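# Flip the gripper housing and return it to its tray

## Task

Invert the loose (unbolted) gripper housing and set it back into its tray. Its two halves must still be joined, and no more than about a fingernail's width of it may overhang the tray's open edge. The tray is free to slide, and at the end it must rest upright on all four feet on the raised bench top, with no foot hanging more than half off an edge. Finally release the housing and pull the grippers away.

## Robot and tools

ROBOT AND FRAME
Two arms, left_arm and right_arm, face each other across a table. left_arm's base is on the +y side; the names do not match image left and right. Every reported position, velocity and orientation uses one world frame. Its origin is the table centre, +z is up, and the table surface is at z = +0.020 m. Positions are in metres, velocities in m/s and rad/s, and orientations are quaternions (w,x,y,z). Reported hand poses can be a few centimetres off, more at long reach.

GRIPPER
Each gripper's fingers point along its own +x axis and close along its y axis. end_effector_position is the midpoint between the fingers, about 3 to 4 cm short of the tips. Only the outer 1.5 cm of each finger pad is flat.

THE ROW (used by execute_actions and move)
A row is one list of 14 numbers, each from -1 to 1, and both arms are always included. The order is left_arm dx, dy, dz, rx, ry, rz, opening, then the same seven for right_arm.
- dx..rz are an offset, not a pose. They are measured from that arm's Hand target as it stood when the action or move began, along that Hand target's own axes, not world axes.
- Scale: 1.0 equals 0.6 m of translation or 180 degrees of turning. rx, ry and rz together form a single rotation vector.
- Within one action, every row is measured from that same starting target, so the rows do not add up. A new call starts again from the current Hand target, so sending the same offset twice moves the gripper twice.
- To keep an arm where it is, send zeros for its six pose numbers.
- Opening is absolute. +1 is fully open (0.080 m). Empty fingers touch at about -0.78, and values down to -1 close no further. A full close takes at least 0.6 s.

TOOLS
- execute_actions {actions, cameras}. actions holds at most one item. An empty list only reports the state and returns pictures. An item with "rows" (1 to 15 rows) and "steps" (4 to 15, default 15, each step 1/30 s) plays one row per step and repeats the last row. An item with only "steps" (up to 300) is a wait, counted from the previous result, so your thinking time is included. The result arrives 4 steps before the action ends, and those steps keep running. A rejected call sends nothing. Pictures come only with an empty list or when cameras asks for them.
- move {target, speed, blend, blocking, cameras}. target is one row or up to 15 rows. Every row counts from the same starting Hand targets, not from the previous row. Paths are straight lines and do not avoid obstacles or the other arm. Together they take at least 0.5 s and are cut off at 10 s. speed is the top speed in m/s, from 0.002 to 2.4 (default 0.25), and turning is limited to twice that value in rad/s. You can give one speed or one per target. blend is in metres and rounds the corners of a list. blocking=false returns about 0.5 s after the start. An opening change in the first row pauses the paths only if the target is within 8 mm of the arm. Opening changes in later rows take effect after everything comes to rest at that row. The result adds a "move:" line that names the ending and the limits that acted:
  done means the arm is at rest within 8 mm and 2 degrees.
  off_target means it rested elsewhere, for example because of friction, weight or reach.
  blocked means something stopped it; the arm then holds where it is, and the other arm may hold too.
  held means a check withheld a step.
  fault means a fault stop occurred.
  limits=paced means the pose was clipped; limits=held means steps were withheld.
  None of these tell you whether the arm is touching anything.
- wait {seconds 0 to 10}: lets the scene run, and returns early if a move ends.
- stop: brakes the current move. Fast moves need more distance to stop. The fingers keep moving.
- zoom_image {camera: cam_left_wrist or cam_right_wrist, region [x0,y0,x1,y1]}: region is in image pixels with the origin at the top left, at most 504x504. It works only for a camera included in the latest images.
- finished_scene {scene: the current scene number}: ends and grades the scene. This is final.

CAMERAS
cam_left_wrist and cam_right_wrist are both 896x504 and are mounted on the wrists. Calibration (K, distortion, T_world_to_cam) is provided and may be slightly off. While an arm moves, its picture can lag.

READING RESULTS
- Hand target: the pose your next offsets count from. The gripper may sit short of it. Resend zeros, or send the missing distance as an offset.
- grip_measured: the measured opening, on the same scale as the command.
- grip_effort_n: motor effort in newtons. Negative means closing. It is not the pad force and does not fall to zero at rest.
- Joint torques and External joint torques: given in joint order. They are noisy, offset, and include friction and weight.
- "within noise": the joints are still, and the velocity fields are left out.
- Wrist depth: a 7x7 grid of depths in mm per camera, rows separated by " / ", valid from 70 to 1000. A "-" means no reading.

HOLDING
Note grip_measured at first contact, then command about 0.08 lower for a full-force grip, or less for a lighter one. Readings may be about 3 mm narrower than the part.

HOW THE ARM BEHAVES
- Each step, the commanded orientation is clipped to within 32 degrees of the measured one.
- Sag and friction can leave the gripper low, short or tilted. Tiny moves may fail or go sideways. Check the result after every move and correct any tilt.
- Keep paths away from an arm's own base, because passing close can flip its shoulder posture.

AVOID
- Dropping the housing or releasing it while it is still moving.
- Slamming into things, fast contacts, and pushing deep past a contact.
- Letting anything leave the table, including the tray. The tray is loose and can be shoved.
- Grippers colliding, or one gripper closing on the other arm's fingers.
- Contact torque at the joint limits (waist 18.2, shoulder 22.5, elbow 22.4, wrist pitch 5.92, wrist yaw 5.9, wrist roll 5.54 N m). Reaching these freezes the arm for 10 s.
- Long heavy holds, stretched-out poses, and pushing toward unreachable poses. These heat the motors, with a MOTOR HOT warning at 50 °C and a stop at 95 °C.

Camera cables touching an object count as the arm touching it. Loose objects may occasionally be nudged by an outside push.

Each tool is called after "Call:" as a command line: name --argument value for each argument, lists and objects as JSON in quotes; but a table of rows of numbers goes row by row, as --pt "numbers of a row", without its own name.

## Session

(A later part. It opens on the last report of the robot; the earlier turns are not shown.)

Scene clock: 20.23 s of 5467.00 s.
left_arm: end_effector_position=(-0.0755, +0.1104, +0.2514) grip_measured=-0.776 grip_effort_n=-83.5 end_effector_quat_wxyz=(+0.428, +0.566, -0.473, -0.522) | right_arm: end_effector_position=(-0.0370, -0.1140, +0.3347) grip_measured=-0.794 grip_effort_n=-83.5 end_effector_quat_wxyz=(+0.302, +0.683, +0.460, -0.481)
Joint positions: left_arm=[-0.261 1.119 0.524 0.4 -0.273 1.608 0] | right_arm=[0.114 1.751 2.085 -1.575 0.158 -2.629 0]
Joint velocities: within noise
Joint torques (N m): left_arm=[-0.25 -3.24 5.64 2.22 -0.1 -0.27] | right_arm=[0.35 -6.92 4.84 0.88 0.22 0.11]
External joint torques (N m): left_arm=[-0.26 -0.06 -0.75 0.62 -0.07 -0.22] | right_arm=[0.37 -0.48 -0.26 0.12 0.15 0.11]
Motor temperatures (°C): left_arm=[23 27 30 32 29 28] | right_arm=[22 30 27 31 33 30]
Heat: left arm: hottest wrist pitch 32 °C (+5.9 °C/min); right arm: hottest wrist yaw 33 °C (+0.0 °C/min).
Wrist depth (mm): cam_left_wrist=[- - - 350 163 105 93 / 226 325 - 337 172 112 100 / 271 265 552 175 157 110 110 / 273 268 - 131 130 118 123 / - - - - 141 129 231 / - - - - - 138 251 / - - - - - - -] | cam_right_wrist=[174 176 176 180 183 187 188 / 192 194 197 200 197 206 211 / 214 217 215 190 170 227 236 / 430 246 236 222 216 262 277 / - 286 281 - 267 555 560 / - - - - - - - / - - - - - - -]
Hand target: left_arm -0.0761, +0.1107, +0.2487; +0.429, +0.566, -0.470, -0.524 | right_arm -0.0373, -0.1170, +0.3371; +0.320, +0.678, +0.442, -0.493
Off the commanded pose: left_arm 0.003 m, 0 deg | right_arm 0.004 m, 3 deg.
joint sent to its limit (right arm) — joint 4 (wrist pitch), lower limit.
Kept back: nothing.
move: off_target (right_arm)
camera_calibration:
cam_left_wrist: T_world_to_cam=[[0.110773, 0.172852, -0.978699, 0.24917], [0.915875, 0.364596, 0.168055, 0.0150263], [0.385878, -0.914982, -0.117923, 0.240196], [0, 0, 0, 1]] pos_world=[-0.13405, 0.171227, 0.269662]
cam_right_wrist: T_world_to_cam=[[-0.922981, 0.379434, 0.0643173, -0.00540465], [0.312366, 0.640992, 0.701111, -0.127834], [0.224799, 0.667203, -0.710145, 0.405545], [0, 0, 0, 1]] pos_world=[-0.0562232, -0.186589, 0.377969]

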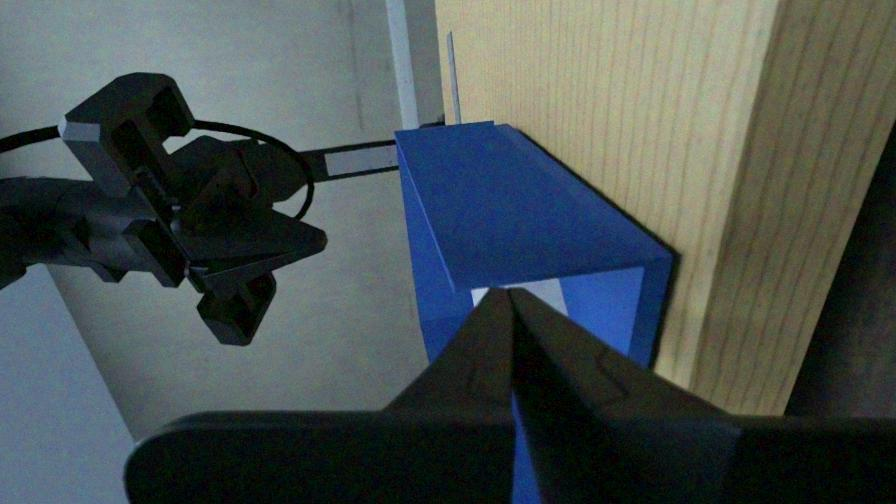

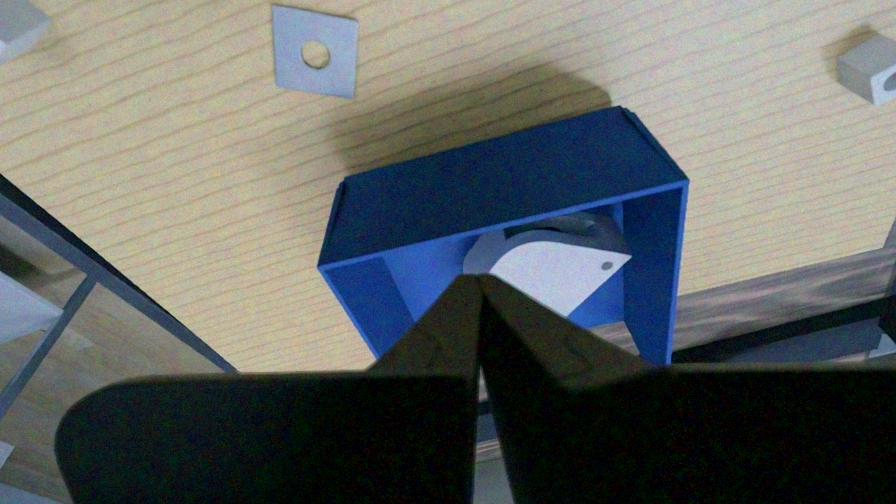

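Call:
move --target '[0.107,0,-0.0077,0,0,0,-0.85,-0.04,0,0.03,0,0,0,-0.85]' --speed 0.1

Call:
zoom_image --camera "cam_left_wrist" --region '[400, 180, 760, 450]'

Scene clock: 21.50 s of 5467.00 s.
left_arm: end_effector_position=(-0.0705, +0.0514, +0.2305) grip_measured=-0.776 grip_effort_n=-83.5 end_effector_quat_wxyz=(+0.425, +0.570, -0.465, -0.528) | right_arm: end_effector_position=(-0.0471, -0.1369, +0.3529) grip_measured=-0.794 grip_effort_n=-83.5 end_effector_quat_wxyz=(+0.283, +0.687, +0.477, -0.469)
Joint positions: left_arm=[-0.184 1.423 0.651 0.56 -0.2 1.612 0] | right_arm=[0.16 1.655 2.04 -1.575 0.171 -2.596 0]
Joint velocities: within noise
Joint torques (N m): left_arm=[0.27 -4.73 8.16 2.22 0.12 0.13] | right_arm=[0.29 -6.08 4.82 0.97 0.22 0.11]
External joint torques (N m): left_arm=[0.32 0.24 2.1 0.6 0.13 0.18] | right_arm=[0.26 -0.44 -0.22 0.1 0.15 0.11]
Motor temperatures (°C): left_arm=[23 27 30 33 29 28] | right_arm=[22 30 27 31 33 30]
Heat: left arm: hottest wrist pitch 33 °C (+8.4 °C/min); right arm: hottest wrist yaw 33 °C (+0.0 °C/min).
Wrist depth (mm): cam_left_wrist=[- - - 234 115 80 - / - - - 240 120 82 - / 229 463 492 138 118 83 - / 216 228 - 92 90 82 - / - 320 - - - 73 - / - - - - - 76 - / - - - - - - -] | cam_right_wrist=[184 191 194 199 204 209 214 / 209 213 216 220 219 233 244 / 233 239 236 206 196 266 289 / - 272 258 240 248 310 582 / - 496 318 - 273 610 619 / - - - - - - - / - - - - - - -]
Hand target: left_arm -0.0710, +0.0476, +0.2369; +0.429, +0.566, -0.471, -0.524 | right_arm -0.0473, -0.1395, +0.3544; +0.320, +0.678, +0.442, -0.493
Off the commanded pose: left_arm 0.007 m, 1 deg | right_arm 0.003 m, 7 deg.
joint sent to its limit (right arm) — joint 4 (wrist pitch), lower limit.
Kept back: nothing.
move: off_target (right_arm)
camera_calibration:
cam_left_wrist: T_world_to_cam=[[0.103541, 0.193277, -0.975666, 0.236084], [0.915447, 0.365022, 0.16946, 0.0350426], [0.388892, -0.910716, -0.13914, 0.186792], [0, 0, 0, 1]] pos_world=[-0.129166, 0.111694, 0.250391]
cam_right_wrist: T_world_to_cam=[[-0.925989, 0.366127, 0.0921671, -0.0189704], [0.311753, 0.60378, 0.733662, -0.139383], [0.212965, 0.708097, -0.673235, 0.427932], [0, 0, 0, 1]] pos_world=[-0.0652478, -0.211915, 0.392107]

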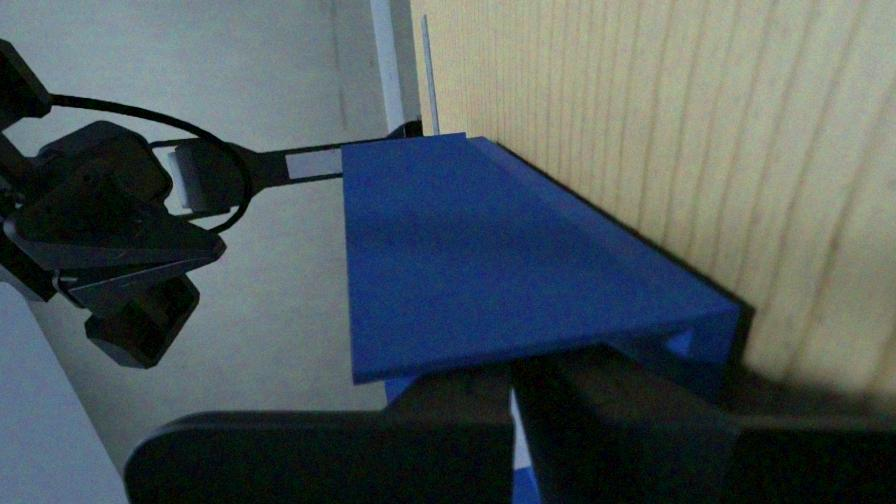

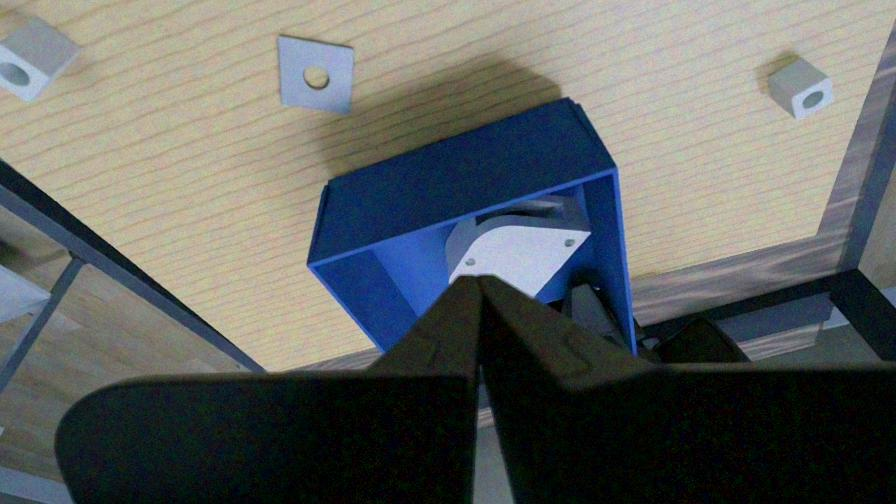

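Scaled by 1.400.

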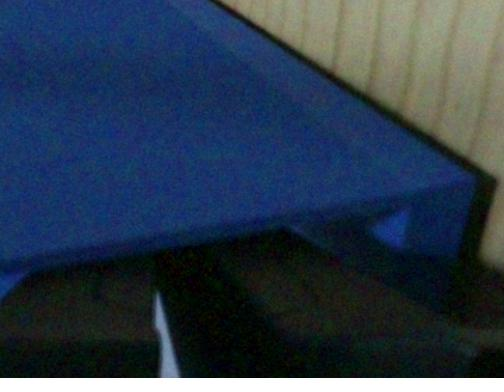

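Call:
move --target '[0.0327,0.0068,-0.03,0,0,0,-0.85,0,0,0,0,0,0,-0.85]' --speed 0.06

Call:
zoom_image --camera "cam_right_wrist" --region '[290, 80, 690, 380]'

Scene clock: 22.53 s of 5467.00 s.
left_arm: end_effector_position=(-0.0536, +0.0313, +0.2327) grip_measured=-0.776 grip_effort_n=-83.5 end_effector_quat_wxyz=(+0.425, +0.569, -0.465, -0.528) | right_arm: end_effector_position=(-0.0471, -0.1369, +0.3526) grip_measured=-0.794 grip_effort_n=-83.5 end_effector_quat_wxyz=(+0.284, +0.687, +0.477, -0.469)
Joint positions: left_arm=[-0.11 1.489 0.716 0.564 -0.126 1.627 0] | right_arm=[0.16 1.655 2.04 -1.575 0.171 -2.595 0]
Joint velocities: within noise
Joint torques (N m): left_arm=[0.34 -5.2 8.11 2.2 0.09 0.13] | right_arm=[0.37 -6.09 4.86 0.97 0.22 0.12]
External joint torques (N m): left_arm=[0.31 0.21 2.12 0.59 0.1 0.18] | right_arm=[0.37 -0.39 -0.18 0.15 0.14 0.11]
Motor temperatures (°C): left_arm=[23 27 30 33 29 28] | right_arm=[22 30 27 31 33 30]
Heat: left arm: hottest wrist pitch 33 °C (+8.0 °C/min); right arm: hottest wrist yaw 33 °C (+0.0 °C/min).
Wrist depth (mm): cam_left_wrist=[- - - 222 117 80 - / 243 - - 154 115 80 - / 205 440 - 85 84 78 - / 202 202 - - - - - / 256 277 - - - - - / - - - - - - - / - - - - - - -] | cam_right_wrist=[185 191 194 199 203 210 214 / 208 213 215 220 219 234 244 / 234 237 235 206 196 267 290 / - 272 258 237 253 311 585 / - 498 319 - 263 618 618 / - - - - - - - / - - - - - - -]
Hand target: left_arm -0.0532, +0.0274, +0.2389; +0.429, +0.566, -0.471, -0.524 | right_arm -0.0473, -0.1395, +0.3544; +0.320, +0.678, +0.442, -0.493
Off the commanded pose: left_arm 0.007 m, 1 deg | right_arm 0.003 m, 6 deg.
joint sent to its limit (right arm) — joint 4 (wrist pitch), lower limit.
Kept back: nothing.
move: off_target (right_arm)
camera_calibration:
cam_left_wrist: T_world_to_cam=[[0.102272, 0.192293, -0.975994, 0.240386], [0.916354, 0.363576, 0.167655, 0.0271218], [0.387087, -0.911502, -0.139025, 0.162027], [0, 0, 0, 1]] pos_world=[-0.112156, 0.0916022, 0.252594]
cam_right_wrist: T_world_to_cam=[[-0.925853, 0.366553, 0.091849, -0.0187316], [0.31195, 0.604205, 0.733228, -0.138967], [0.213271, 0.707513, -0.673751, 0.427897], [0, 0, 0, 1]] pos_world=[-0.06525, -0.211912, 0.391911]

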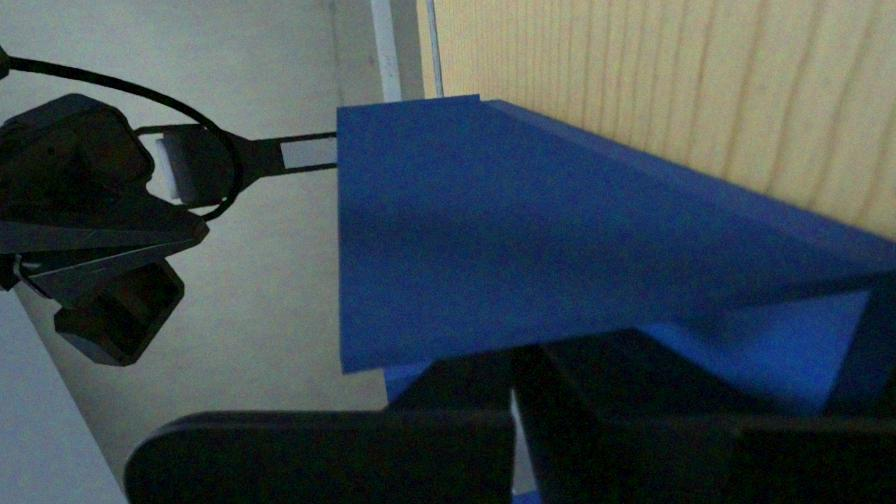

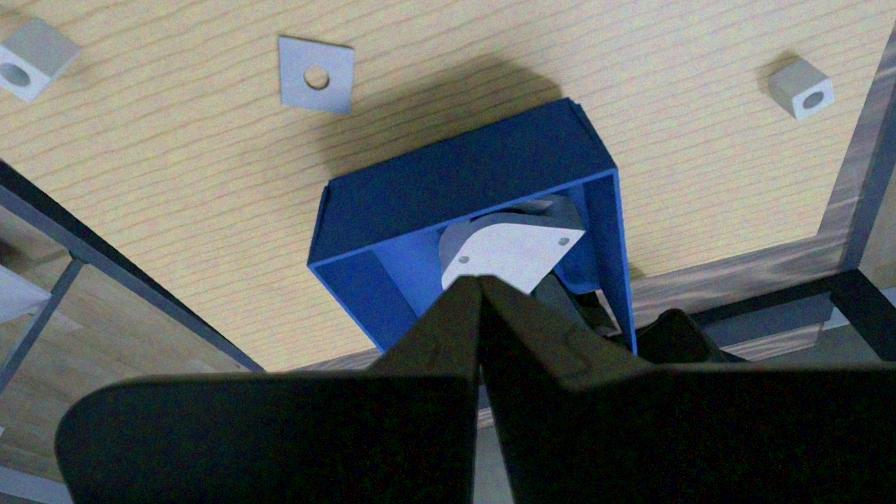

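Scaled by 1.260.

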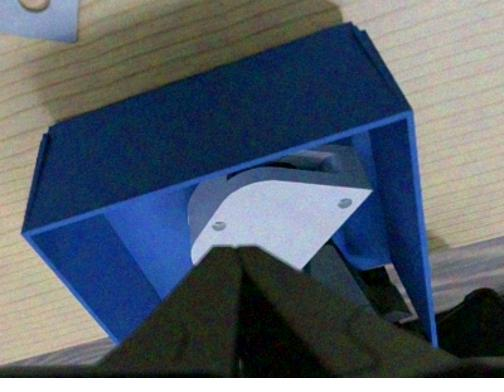

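Call:
execute_actions --actions '[]' --cameras '["all"]'

Scene clock: 22.97 s of 5467.00 s.
left_arm: end_effector_position=(-0.0536, +0.0312, +0.2327) grip_measured=-0.776 grip_effort_n=-83.5 end_effector_quat_wxyz=(+0.425, +0.569, -0.465, -0.528) | right_arm: end_effector_position=(-0.0471, -0.1369, +0.3526) grip_measured=-0.794 grip_effort_n=-83.5 end_effector_quat_wxyz=(+0.284, +0.687, +0.477, -0.469)
Joint positions: left_arm=[-0.11 1.489 0.716 0.564 -0.125 1.627 0] | right_arm=[0.16 1.655 2.04 -1.575 0.171 -2.595 0]
Joint velocities: within noise
Joint torques (N m): left_arm=[0.31 -5.29 8.14 2.19 0.09 0.14] | right_arm=[0.37 -6.1 4.85 0.97 0.22 0.12]
External joint torques (N m): left_arm=[0.31 0.13 2.1 0.57 0.1 0.19] | right_arm=[0.31 -0.33 -0.21 0.15 0.15 0.12]
Motor temperatures (°C): left_arm=[23 27 31 33 29 28] | right_arm=[22 30 27 31 33 30]
Heat: left arm: hottest wrist pitch 33 °C (+7.8 °C/min); right arm: hottest wrist yaw 33 °C (+0.0 °C/min).
Wrist depth (mm): cam_left_wrist=[- - - 223 117 81 - / 243 - - 154 115 80 - / 205 441 - 85 84 78 - / 202 202 - - - - - / 255 278 - - - - - / - - - - - - - / - - - - - - -] | cam_right_wrist=[185 191 194 199 203 210 213 / 208 213 215 221 219 233 244 / 233 238 235 206 196 265 290 / - 272 256 237 253 312 578 / - 497 319 - 263 615 616 / - - - - - - - / - - - - - - -]
Hand target: left_arm -0.0532, +0.0274, +0.2388; +0.429, +0.566, -0.471, -0.524 | right_arm -0.0473, -0.1395, +0.3544; +0.320, +0.678, +0.442, -0.493
Off the commanded pose: left_arm 0.007 m, 1 deg | right_arm 0.003 m, 6 deg.
Steps of this call (1-13: nothing new was sent). Readings (end_effector_position of left_arm | right_arm):
1: (-0.0536, +0.0312, +0.2326) | (-0.0471, -0.1369, +0.3526)
2: (-0.0536, +0.0312, +0.2326) | (-0.0471, -0.1369, +0.3526)
4: (-0.0536, +0.0312, +0.2326) | (-0.0471, -0.1369, +0.3526)
8: (-0.0536, +0.0312, +0.2327) | (-0.0471, -0.1369, +0.3526)
13: the state above
camera_calibration:
cam_left_wrist: T_world_to_cam=[[0.102355, 0.192242, -0.975995, 0.240429], [0.916518, 0.363164, 0.16765, 0.0273044], [0.386676, -0.911677, -0.139022, 0.161944], [0, 0, 0, 1]] pos_world=[-0.112254, 0.0915041, 0.252594]
cam_right_wrist: T_world_to_cam=[[-0.925853, 0.366553, 0.091849, -0.0187316], [0.31195, 0.604205, 0.733228, -0.138967], [0.213271, 0.707513, -0.673751, 0.427897], [0, 0, 0, 1]] pos_world=[-0.06525, -0.211912, 0.391911]

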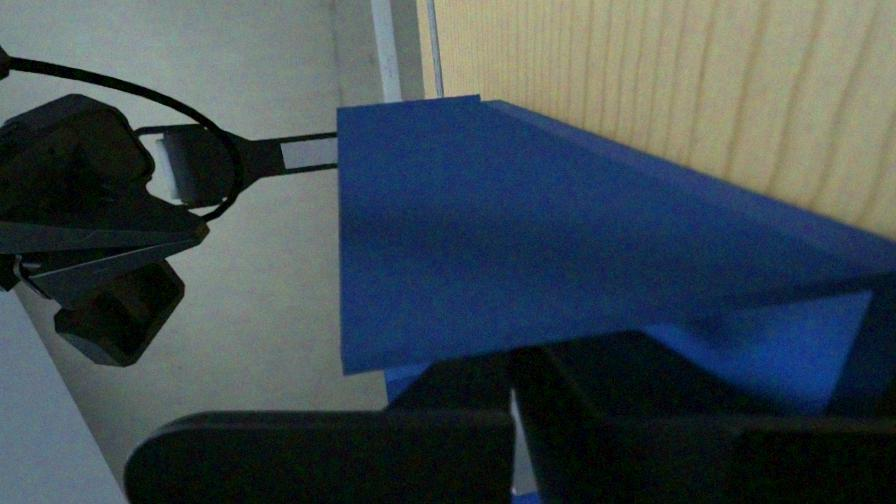

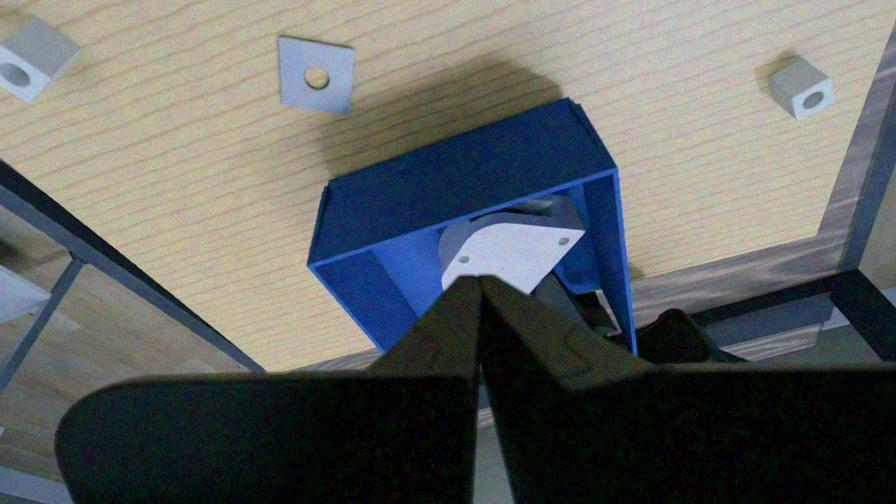

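Call:
move --pt "-0.2 0 0 0 0 0 -0.85 0 0 0 0 0 0 -0.85" --pt "-0.3 0.15 0 0 0 0 -0.85 0.09 -0.0775 -0.1205 0.1015 0 0.033 1"

Scene clock: 26.40 s of 5467.00 s.
left_arm: end_effector_position=(-0.0621, +0.1861, +0.3525) grip_measured=-0.776 grip_effort_n=-83.5 end_effector_quat_wxyz=(+0.420, +0.573, -0.469, -0.525) | right_arm: end_effector_position=(-0.0540, -0.0447, +0.3238) grip_measured=+0.983 grip_effort_n=11.9 end_effector_quat_wxyz=(+0.178, +0.751, +0.384, -0.506)
Joint positions: left_arm=[-0.317 0.745 0.815 -0.292 -0.328 1.597 0] | right_arm=[0.171 1.999 2.343 -1.538 0.264 -2.279 0.079]
Joint velocities: within noise
Joint torques (N m): left_arm=[-0.17 -1.68 8.76 1.79 -0.12 -0.27] | right_arm=[0.32 -6.96 6.82 1.33 0.24 0.12]
External joint torques (N m): left_arm=[-0.18 -0.6 2.32 0.18 -0.09 -0.22] | right_arm=[0.37 1.32 1.65 0.5 0.12 0.11]
Motor temperatures (°C): left_arm=[23 27 31 33 29 28] | right_arm=[22 31 27 31 33 30]
Heat: left arm: hottest wrist pitch 33 °C (+6.8 °C/min); right arm: hottest wrist yaw 33 °C (+0.0 °C/min).
Wrist depth (mm): cam_left_wrist=[- - 222 - 358 233 184 / 210 277 231 246 300 226 195 / 230 287 294 - 312 232 212 / - - - - 341 247 314 / - - - 80 279 260 334 / - - - - - 275 308 / - - - - - - -] | cam_right_wrist=[154 154 147 153 172 182 191 / 169 164 163 145 188 207 417 / 186 167 182 165 207 457 476 / 215 156 205 229 508 527 530 / 247 - 198 565 607 100 - / - - - 690 - 89 - / - 77 - - - - -]
Hand target: left_arm -0.0623, +0.1871, +0.3609; +0.429, +0.566, -0.471, -0.524 | right_arm -0.0553, -0.0425, +0.3254; +0.233, +0.742, +0.322, -0.540
Off the commanded pose: left_arm 0.008 m, 1 deg | right_arm 0.003 m, 10 deg.
joint sent to its limit (right arm) — joint 3 (elbow), upper limit, where the elbow is as straight as it goes.
Kept back: nothing.
move: off_target (right_arm); target 2's new opening was sent with right_arm's hand 0.003 m and 10 deg from that target
camera_calibration:
cam_left_wrist: T_world_to_cam=[[0.117751, 0.194384, -0.973832, 0.328227], [0.914466, 0.361098, 0.18265, -0.0463745], [0.387153, -0.912043, -0.135238, 0.321878], [0, 0, 0, 1]] pos_world=[-0.120857, 0.24651, 0.371639]
cam_right_wrist: T_world_to_cam=[[-0.766574, 0.623279, 0.154553, -0.056563], [0.502916, 0.433053, 0.748025, -0.173477], [0.399299, 0.651144, -0.645424, 0.34305], [0, 0, 0, 1]] pos_world=[-0.0930951, -0.112996, 0.35992]

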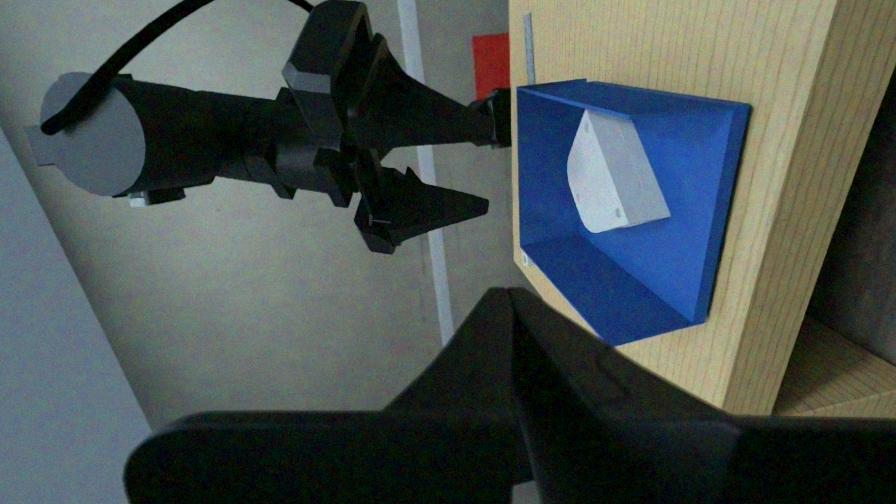

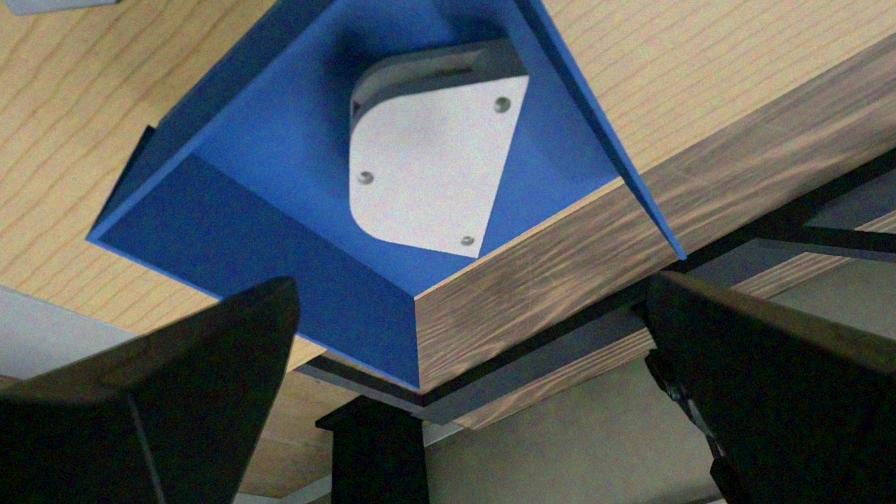

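Call:
move --target '[0,0,0,0,0,0,-0.85,0.0695,0.004,0.0015,0,0,0,1]' --speed 0.15

Scene clock: 27.70 s of 5467.00 s.
left_arm: end_effector_position=(-0.0621, +0.1861, +0.3525) grip_measured=-0.776 grip_effort_n=-83.5 end_effector_quat_wxyz=(+0.420, +0.573, -0.469, -0.525) | right_arm: end_effector_position=(-0.0459, -0.0370, +0.2857) grip_measured=+0.984 grip_effort_n=11.9 end_effector_quat_wxyz=(+0.219, +0.745, +0.342, -0.528)
Joint positions: left_arm=[-0.317 0.745 0.815 -0.292 -0.328 1.597 0] | right_arm=[0.144 2.088 2.345 -1.574 0.251 -2.276 0.079]
Joint velocities: within noise
Joint torques (N m): left_arm=[-0.13 -1.66 8.77 1.8 -0.11 -0.26] | right_arm=[-0.23 -7.32 6.68 0.81 0.04 0.11]
External joint torques (N m): left_arm=[-0.14 -0.61 2.41 0.21 -0.08 -0.21] | right_arm=[-0.18 1.38 1.53 0.15 -0.08 0.11]
Motor temperatures (°C): left_arm=[23 27 31 34 29 28] | right_arm=[22 31 27 30 33 30]
Heat: left arm: hottest wrist pitch 34 °C (+8.7 °C/min); right arm: hottest wrist yaw 33 °C (+0.0 °C/min).
Wrist depth (mm): cam_left_wrist=[- - - 235 359 234 184 / - 195 275 224 277 225 195 / - 202 273 314 307 231 212 / - - - - 339 248 314 / - - - 80 279 259 336 / - - - - - 277 307 / - - - - - - -] | cam_right_wrist=[125 128 124 119 123 135 138 / 140 140 132 128 127 150 155 / 156 147 144 118 123 162 172 / 168 142 161 132 167 173 421 / - 123 176 154 193 100 430 / - - 157 215 564 89 - / - 77 - 626 703 - -]
Hand target: left_arm -0.0623, +0.1870, +0.3608; +0.429, +0.566, -0.471, -0.524 | right_arm -0.0454, -0.0353, +0.2855; +0.233, +0.742, +0.323, -0.540
Off the commanded pose: left_arm 0.008 m, 1 deg | right_arm 0.002 m, 3 deg.
joint sent to its limit (right arm) — joint 3 (elbow), upper limit, where the elbow is as straight as it goes.
Kept back: nothing.
move: off_target (right_arm)
camera_calibration:
cam_left_wrist: T_world_to_cam=[[0.117751, 0.194384, -0.973832, 0.328227], [0.914466, 0.361098, 0.18265, -0.0463745], [0.387153, -0.912043, -0.135238, 0.321878], [0, 0, 0, 1]] pos_world=[-0.120857, 0.24651, 0.371639]
cam_right_wrist: T_world_to_cam=[[-0.750922, 0.656643, 0.0702504, -0.0231862], [0.509809, 0.508791, 0.693705, -0.133784], [0.419774, 0.556733, -0.716826, 0.32809], [0, 0, 0, 1]] pos_world=[-0.0869305, -0.0993654, 0.329618]

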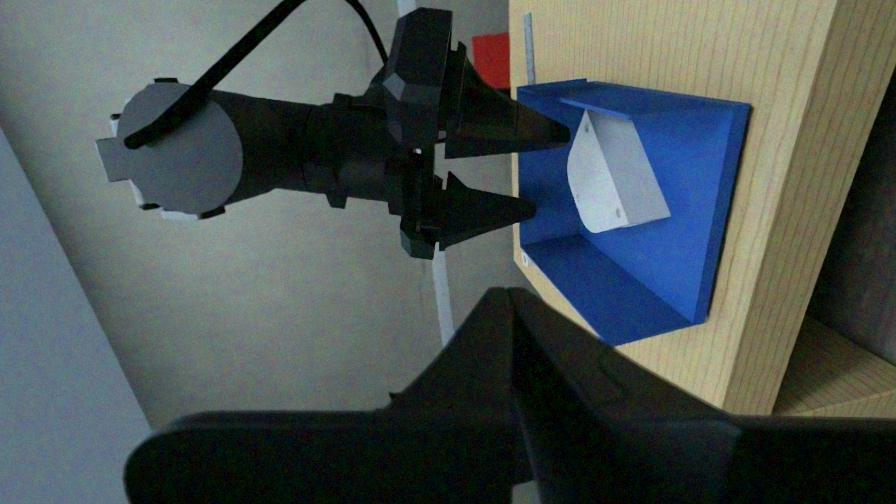

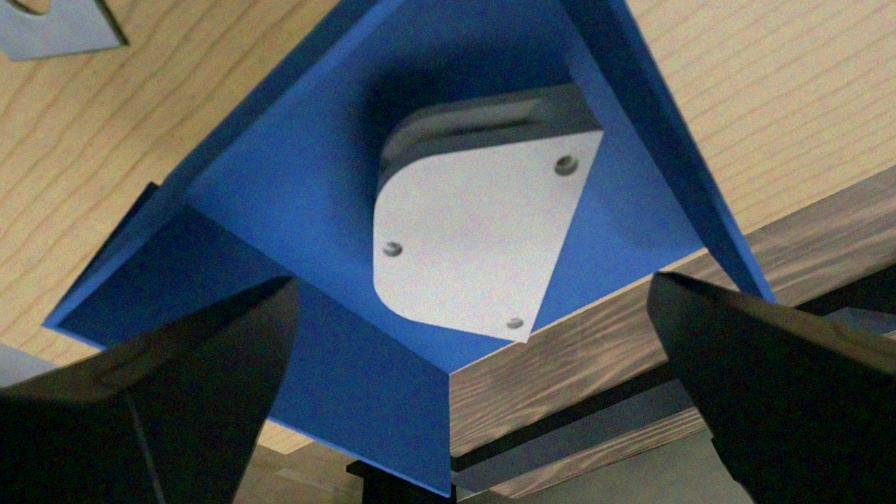

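Call:
move --target '[0,0,0,0,0,0,-0.85,0.061,0.0037,0.0188,0.02,0,0.007,0.85]' --speed 0.08

Scene clock: 29.10 s of 5467.00 s.
left_arm: end_effector_position=(-0.0621, +0.1861, +0.3527) grip_measured=-0.776 grip_effort_n=-83.5 end_effector_quat_wxyz=(+0.420, +0.573, -0.469, -0.525) | right_arm: end_effector_position=(-0.0415, -0.0346, +0.2501) grip_measured=+0.852 grip_effort_n=-14.2 end_effector_quat_wxyz=(+0.212, +0.754, +0.299, -0.544)
Joint positions: left_arm=[-0.317 0.745 0.816 -0.292 -0.328 1.597 0] | right_arm=[0.137 2.088 2.201 -1.492 0.261 -2.197 0.073]
Joint velocities: within noise
Joint torques (N m): left_arm=[-0.14 -1.66 8.72 1.8 -0.11 -0.26] | right_arm=[0.42 -8.23 4.4 0.82 0 0.12]
External joint torques (N m): left_arm=[-0.15 -0.6 2.32 0.19 -0.08 -0.21] | right_arm=[0.35 0.8 -0.97 0.28 -0.12 0.12]
Motor temperatures (°C): left_arm=[23 27 32 34 29 28] | right_arm=[22 31 27 30 33 30]
Heat: left arm: hottest wrist pitch 34 °C (+8.2 °C/min); right arm: hottest wrist yaw 33 °C (+0.0 °C/min).
Wrist depth (mm): cam_left_wrist=[- - - - 336 234 184 / - 260 237 267 254 225 195 / - 274 201 284 284 231 211 / - - - - 336 248 313 / - - - 80 278 259 334 / - - - - - 276 307 / - - - - - - -] | cam_right_wrist=[99 - - 88 - - 101 / 107 105 95 94 94 - 111 / 117 - 108 102 85 89 125 / - - 116 87 85 122 - / - - 137 97 98 95 - / - - 147 115 116 90 - / - - 129 170 555 - -]
Hand target: left_arm -0.0623, +0.1871, +0.3610; +0.429, +0.566, -0.471, -0.524 | right_arm -0.0434, -0.0364, +0.2472; +0.216, +0.752, +0.297, -0.547
Off the commanded pose: left_arm 0.008 m, 1 deg | right_arm 0.004 m, 1 deg.
Kept back: nothing.
move: done
camera_calibration:
cam_left_wrist: T_world_to_cam=[[0.117556, 0.194085, -0.973916, 0.328502], [0.914522, 0.361107, 0.182349, -0.046295], [0.387079, -0.912103, -0.135044, 0.321839], [0, 0, 0, 1]] pos_world=[-0.120857, 0.246511, 0.371838]
cam_right_wrist: T_world_to_cam=[[-0.692484, 0.720256, 0.0411848, -0.00706815], [0.552578, 0.492838, 0.672137, -0.105962], [0.463813, 0.488202, -0.739281, 0.304441], [0, 0, 0, 1]] pos_world=[-0.0875463, -0.0913159, 0.296579]

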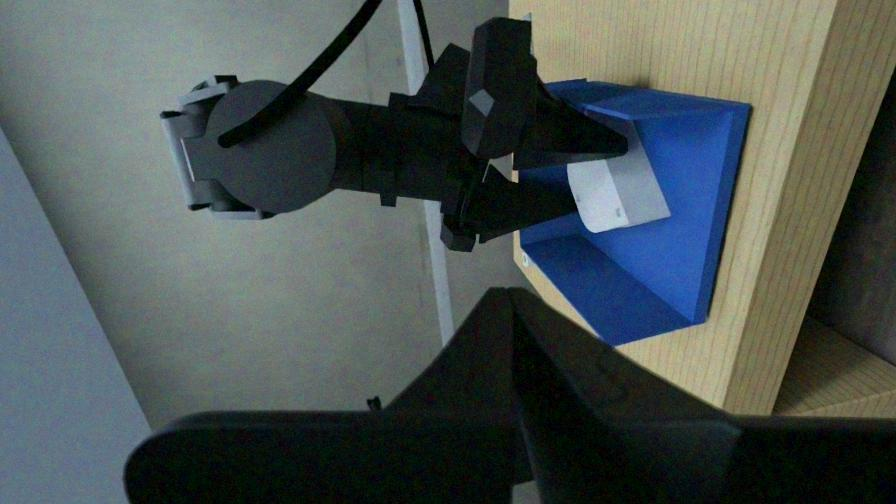

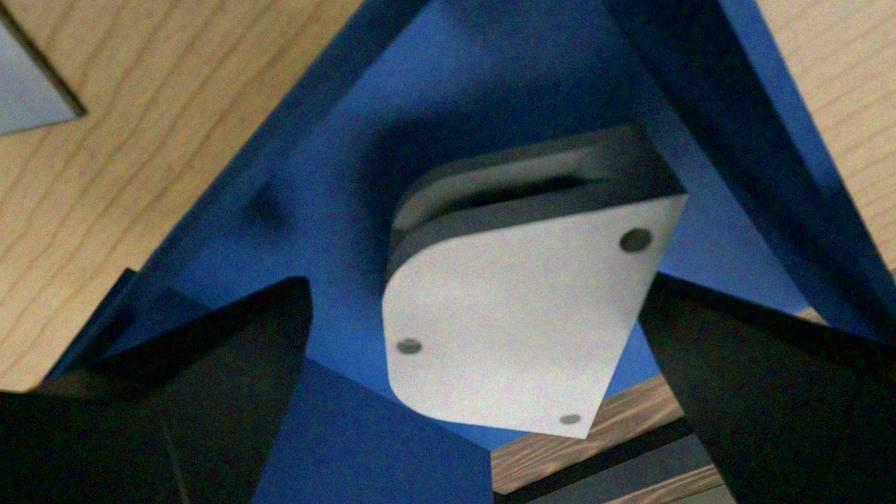

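Call:
move --pt "0 0 0 0 0 0 -0.85 0.007 0 0.003 0 0 0 0.85" --pt "0 0 0 0 0 0 -0.85 0.007 0 0.003 0 0 0 0.45" --pt "0 0 0 0 0 0 -0.85 0.007 0 0.003 0 0 0 0.33" --pt "0 0 0 0 0 0 -0.85 0.007 0 0.003 0 0 0 0.24" --speed 0.08

Scene clock: 32.97 s of 5467.00 s.
left_arm: end_effector_position=(-0.0621, +0.1861, +0.3526) grip_measured=-0.776 grip_effort_n=-83.5 end_effector_quat_wxyz=(+0.420, +0.573, -0.469, -0.525) | right_arm: end_effector_position=(-0.0422, -0.0354, +0.2442) grip_measured=+0.310 grip_effort_n=-83.5 end_effector_quat_wxyz=(+0.213, +0.754, +0.298, -0.545)
Joint positions: left_arm=[-0.317 0.745 0.816 -0.292 -0.328 1.597 0] | right_arm=[0.138 2.078 2.161 -1.467 0.26 -2.195 0.049]
Joint velocities: within noise
Joint torques (N m): left_arm=[-0.2 -1.65 8.7 1.79 -0.12 -0.26] | right_arm=[0.36 -8.17 5.19 0.72 0.05 0.08]
External joint torques (N m): left_arm=[-0.19 -0.61 2.33 0.2 -0.09 -0.21] | right_arm=[0.36 0.98 -0.33 0.17 -0.08 0.09]
Motor temperatures (°C): left_arm=[23 27 32 34 29 28] | right_arm=[22 33 27 30 33 30]
Heat: left arm: hottest wrist pitch 34 °C (+7.3 °C/min); right arm: hottest shoulder 33 °C (+7.3 °C/min).
Wrist depth (mm): cam_left_wrist=[- - - - 314 234 184 / - 268 195 271 265 226 195 / - 283 202 280 275 234 213 / - - - - 341 249 313 / - - - 80 279 260 335 / - - - - - 276 307 / - - - - - - -] | cam_right_wrist=[94 94 - - - - 95 / 101 99 - 91 90 - 105 / 110 - 99 96 88 - - / - - 108 84 79 113 - / - - - 88 88 123 - / - - 85 103 104 78 - / - - 136 155 552 - -]
Hand target: left_arm -0.0623, +0.1871, +0.3608; +0.429, +0.566, -0.471, -0.524 | right_arm -0.0437, -0.0367, +0.2426; +0.216, +0.752, +0.297, -0.547
Off the commanded pose: left_arm 0.008 m, 1 deg | right_arm 0.002 m, 0 deg.
Kept back: nothing.
move: done
camera_calibration:
cam_left_wrist: T_world_to_cam=[[0.117751, 0.194384, -0.973832, 0.328325], [0.914466, 0.361098, 0.18265, -0.0463928], [0.387153, -0.912043, -0.135238, 0.321891], [0, 0, 0, 1]] pos_world=[-0.120857, 0.24651, 0.371739]
cam_right_wrist: T_world_to_cam=[[-0.692364, 0.72049, 0.039057, -0.00617284], [0.553251, 0.495348, 0.669734, -0.10043], [0.46319, 0.485308, -0.741574, 0.301242], [0, 0, 0, 1]] pos_world=[-0.088243, -0.0919998, 0.290896]

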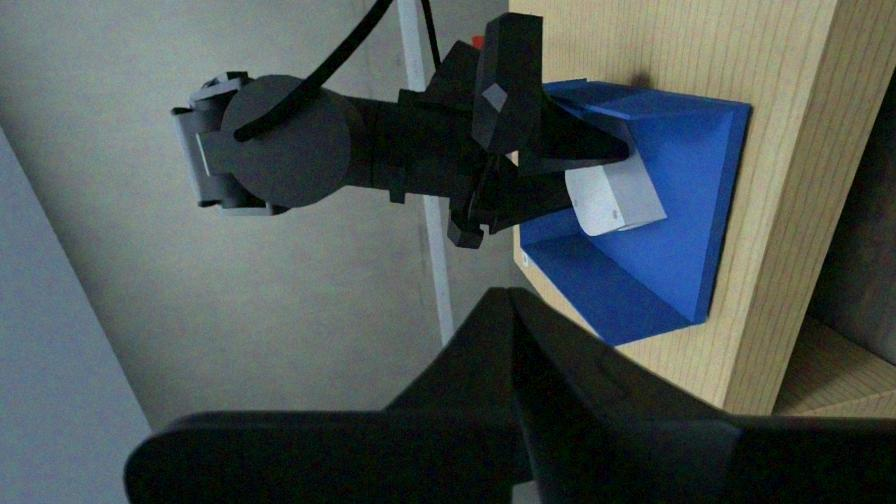

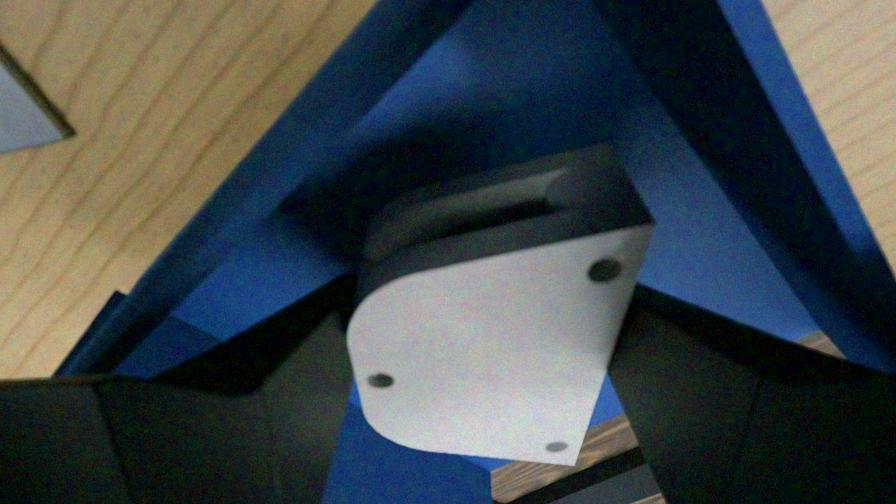

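Call:
move --pt "0 0 0 0 0 0 -0.85 -0.107 0 -0.0345 0 0 0 0.24" --pt "0 0 0 0 0 0 -0.85 -0.144 0.055 -0.0545 -0.19 0 -0.061 0.24" --speed '[0.12,0.3]'

Scene clock: 35.33 s of 5467.00 s.
left_arm: end_effector_position=(-0.0621, +0.1861, +0.3526) grip_measured=-0.776 grip_effort_n=-83.5 end_effector_quat_wxyz=(+0.420, +0.573, -0.469, -0.525) | right_arm: end_effector_position=(-0.0183, -0.0554, +0.3275) grip_measured=+0.310 grip_effort_n=-83.5 end_effector_quat_wxyz=(+0.356, +0.636, +0.528, -0.436)
Joint positions: left_arm=[-0.317 0.745 0.816 -0.292 -0.328 1.597 0] | right_arm=[0.019 1.972 2.344 -1.575 0.073 -2.931 0.049]
Joint velocities: within noise
Joint torques (N m): left_arm=[-0.17 -1.67 8.75 1.79 -0.12 -0.26] | right_arm=[-0.27 -8.47 6.49 0.93 -0.05 -0.18]
External joint torques (N m): left_arm=[-0.18 -0.61 2.34 0.19 -0.08 -0.21] | right_arm=[-0.27 -0.49 1.43 0.14 -0.08 -0.18]
Motor temperatures (°C): left_arm=[23 27 33 34 29 28] | right_arm=[22 33 28 30 33 30]
Heat: left arm: hottest wrist pitch 34 °C (+6.8 °C/min); right arm: hottest shoulder 33 °C (+6.8 °C/min).
Wrist depth (mm): cam_left_wrist=[- - - - 358 234 184 / - - 278 - 326 225 194 / - 306 301 292 345 233 211 / - 250 324 332 350 247 313 / - - - 96 278 260 336 / - - - - - 275 307 / - - - - - - -] | cam_right_wrist=[168 165 126 125 160 137 178 / 185 186 167 177 178 162 198 / 207 209 181 188 89 186 222 / 415 237 160 84 79 239 479 / - 259 - 88 88 520 561 / - - 85 104 104 78 - / - - 741 - 502 - -]
Hand target: left_arm -0.0623, +0.1871, +0.3608; +0.429, +0.566, -0.471, -0.524 | right_arm -0.0178, -0.0578, +0.3349; +0.375, +0.624, +0.514, -0.453
Off the commanded pose: left_arm 0.008 m, 1 deg | right_arm 0.008 m, 4 deg.
joint sent to its limit (right arm) — joint 3 (elbow), upper limit, where the elbow is as straight as it goes; joint 4 (wrist pitch), lower limit.
Kept back: nothing.
move: off_target (right_arm)
camera_calibration:
cam_left_wrist: T_world_to_cam=[[0.117751, 0.194384, -0.973832, 0.328325], [0.914466, 0.361098, 0.18265, -0.0463928], [0.387153, -0.912043, -0.135238, 0.321891], [0, 0, 0, 1]] pos_world=[-0.120857, 0.24651, 0.371739]
cam_right_wrist: T_world_to_cam=[[-0.984046, 0.172559, 0.0433201, -0.0155707], [0.151859, 0.687797, 0.709841, -0.169437], [0.0926941, 0.705095, -0.703029, 0.354421], [0, 0, 0, 1]] pos_world=[-0.0224446, -0.130676, 0.370116]

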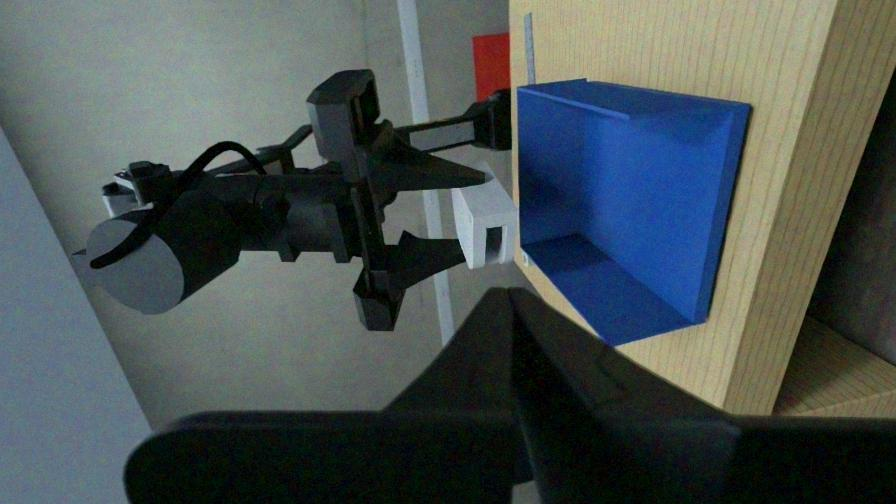

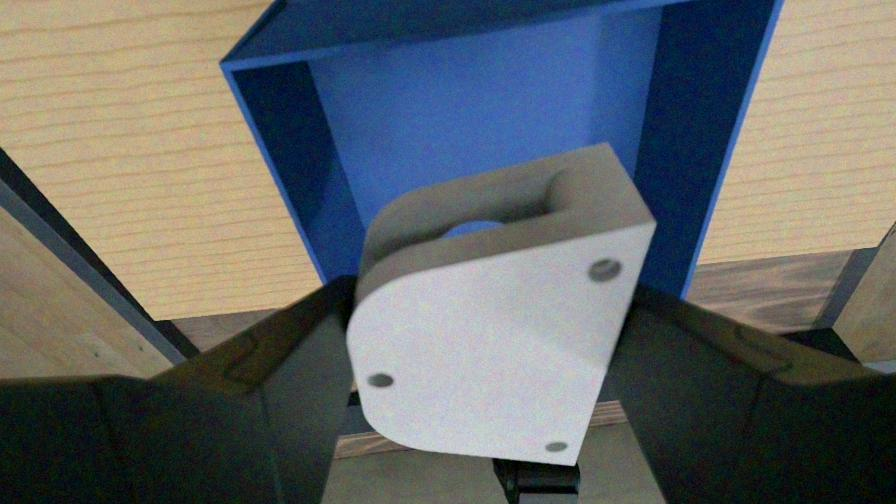

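Call:
move --target '[0.17,-0.029,-0.102,0.01,-0.046,0.05,0.6,0,0,0,0,0,0,0.24]'

Scene clock: 36.80 s of 5467.00 s.
left_arm: end_effector_position=(+0.0002, +0.0904, +0.3311) grip_measured=+0.598 grip_effort_n=14.2 end_effector_quat_wxyz=(+0.425, +0.494, -0.551, -0.521) | right_arm: end_effector_position=(-0.0183, -0.0554, +0.3275) grip_measured=+0.310 grip_effort_n=-83.5 end_effector_quat_wxyz=(+0.356, +0.635, +0.528, -0.436)
Joint positions: left_arm=[0.207 1.129 0.731 0.349 0.348 1.684 0.062] | right_arm=[0.019 1.972 2.344 -1.575 0.072 -2.932 0.049]
Joint velocities: within noise
Joint torques (N m): left_arm=[0.29 -3.48 6.23 2.15 0.11 0.04] | right_arm=[-0.17 -8.48 6.48 0.93 -0.04 -0.17]
External joint torques (N m): left_arm=[0.31 -0.01 -0.35 0.6 0.1 0.09] | right_arm=[-0.17 -0.46 1.39 0.11 -0.07 -0.17]
Motor temperatures (°C): left_arm=[23 27 33 35 29 28] | right_arm=[22 34 28 30 33 30]
Heat: left arm: hottest wrist pitch 35 °C (+8.2 °C/min); right arm: hottest shoulder 34 °C (+8.2 °C/min).
Wrist depth (mm): cam_left_wrist=[- - 185 - - 208 153 / - - 203 203 234 224 162 / 173 218 213 483 218 233 165 / 171 255 228 228 250 223 162 / - - 89 - - 98 159 / - - - - - - - / - - - - - - -] | cam_right_wrist=[167 165 126 125 161 137 177 / 185 186 167 177 179 161 198 / 207 208 182 188 89 186 223 / 415 238 160 84 79 239 478 / - 259 - 88 88 516 557 / - - 85 104 104 78 - / - - 750 190 254 - -]
Hand target: left_arm +0.0010, +0.0898, +0.3297; -0.425, -0.495, +0.551, +0.521 | right_arm -0.0178, -0.0578, +0.3349; +0.375, +0.624, +0.514, -0.453
Off the commanded pose: left_arm 0.002 m, 0 deg | right_arm 0.008 m, 4 deg.
joint sent to its limit (right arm) — joint 4 (wrist pitch), lower limit.
Kept back: nothing.
move: off_target (right_arm)
camera_calibration:
cam_left_wrist: T_world_to_cam=[[0.120952, 0.0149749, -0.992545, 0.341063], [0.964445, 0.234919, 0.121072, -0.0330468], [0.23498, -0.9719, 0.0139715, 0.163536], [0, 0, 0, 1]] pos_world=[-0.0478084, 0.161597, 0.340237]
cam_right_wrist: T_world_to_cam=[[-0.984179, 0.171787, 0.0433748, -0.0156905], [0.15137, 0.688001, 0.709748, -0.169388], [0.0920838, 0.705084, -0.703119, 0.35444], [0, 0, 0, 1]] pos_world=[-0.0224403, -0.130676, 0.370117]

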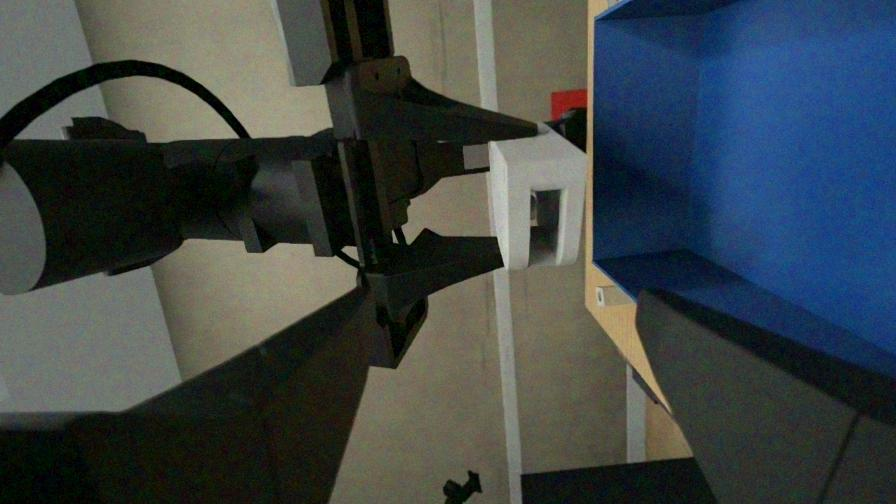

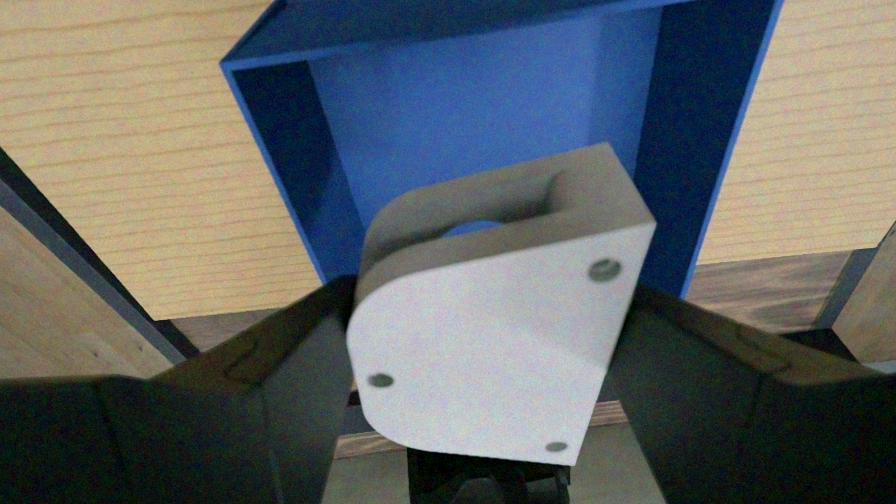

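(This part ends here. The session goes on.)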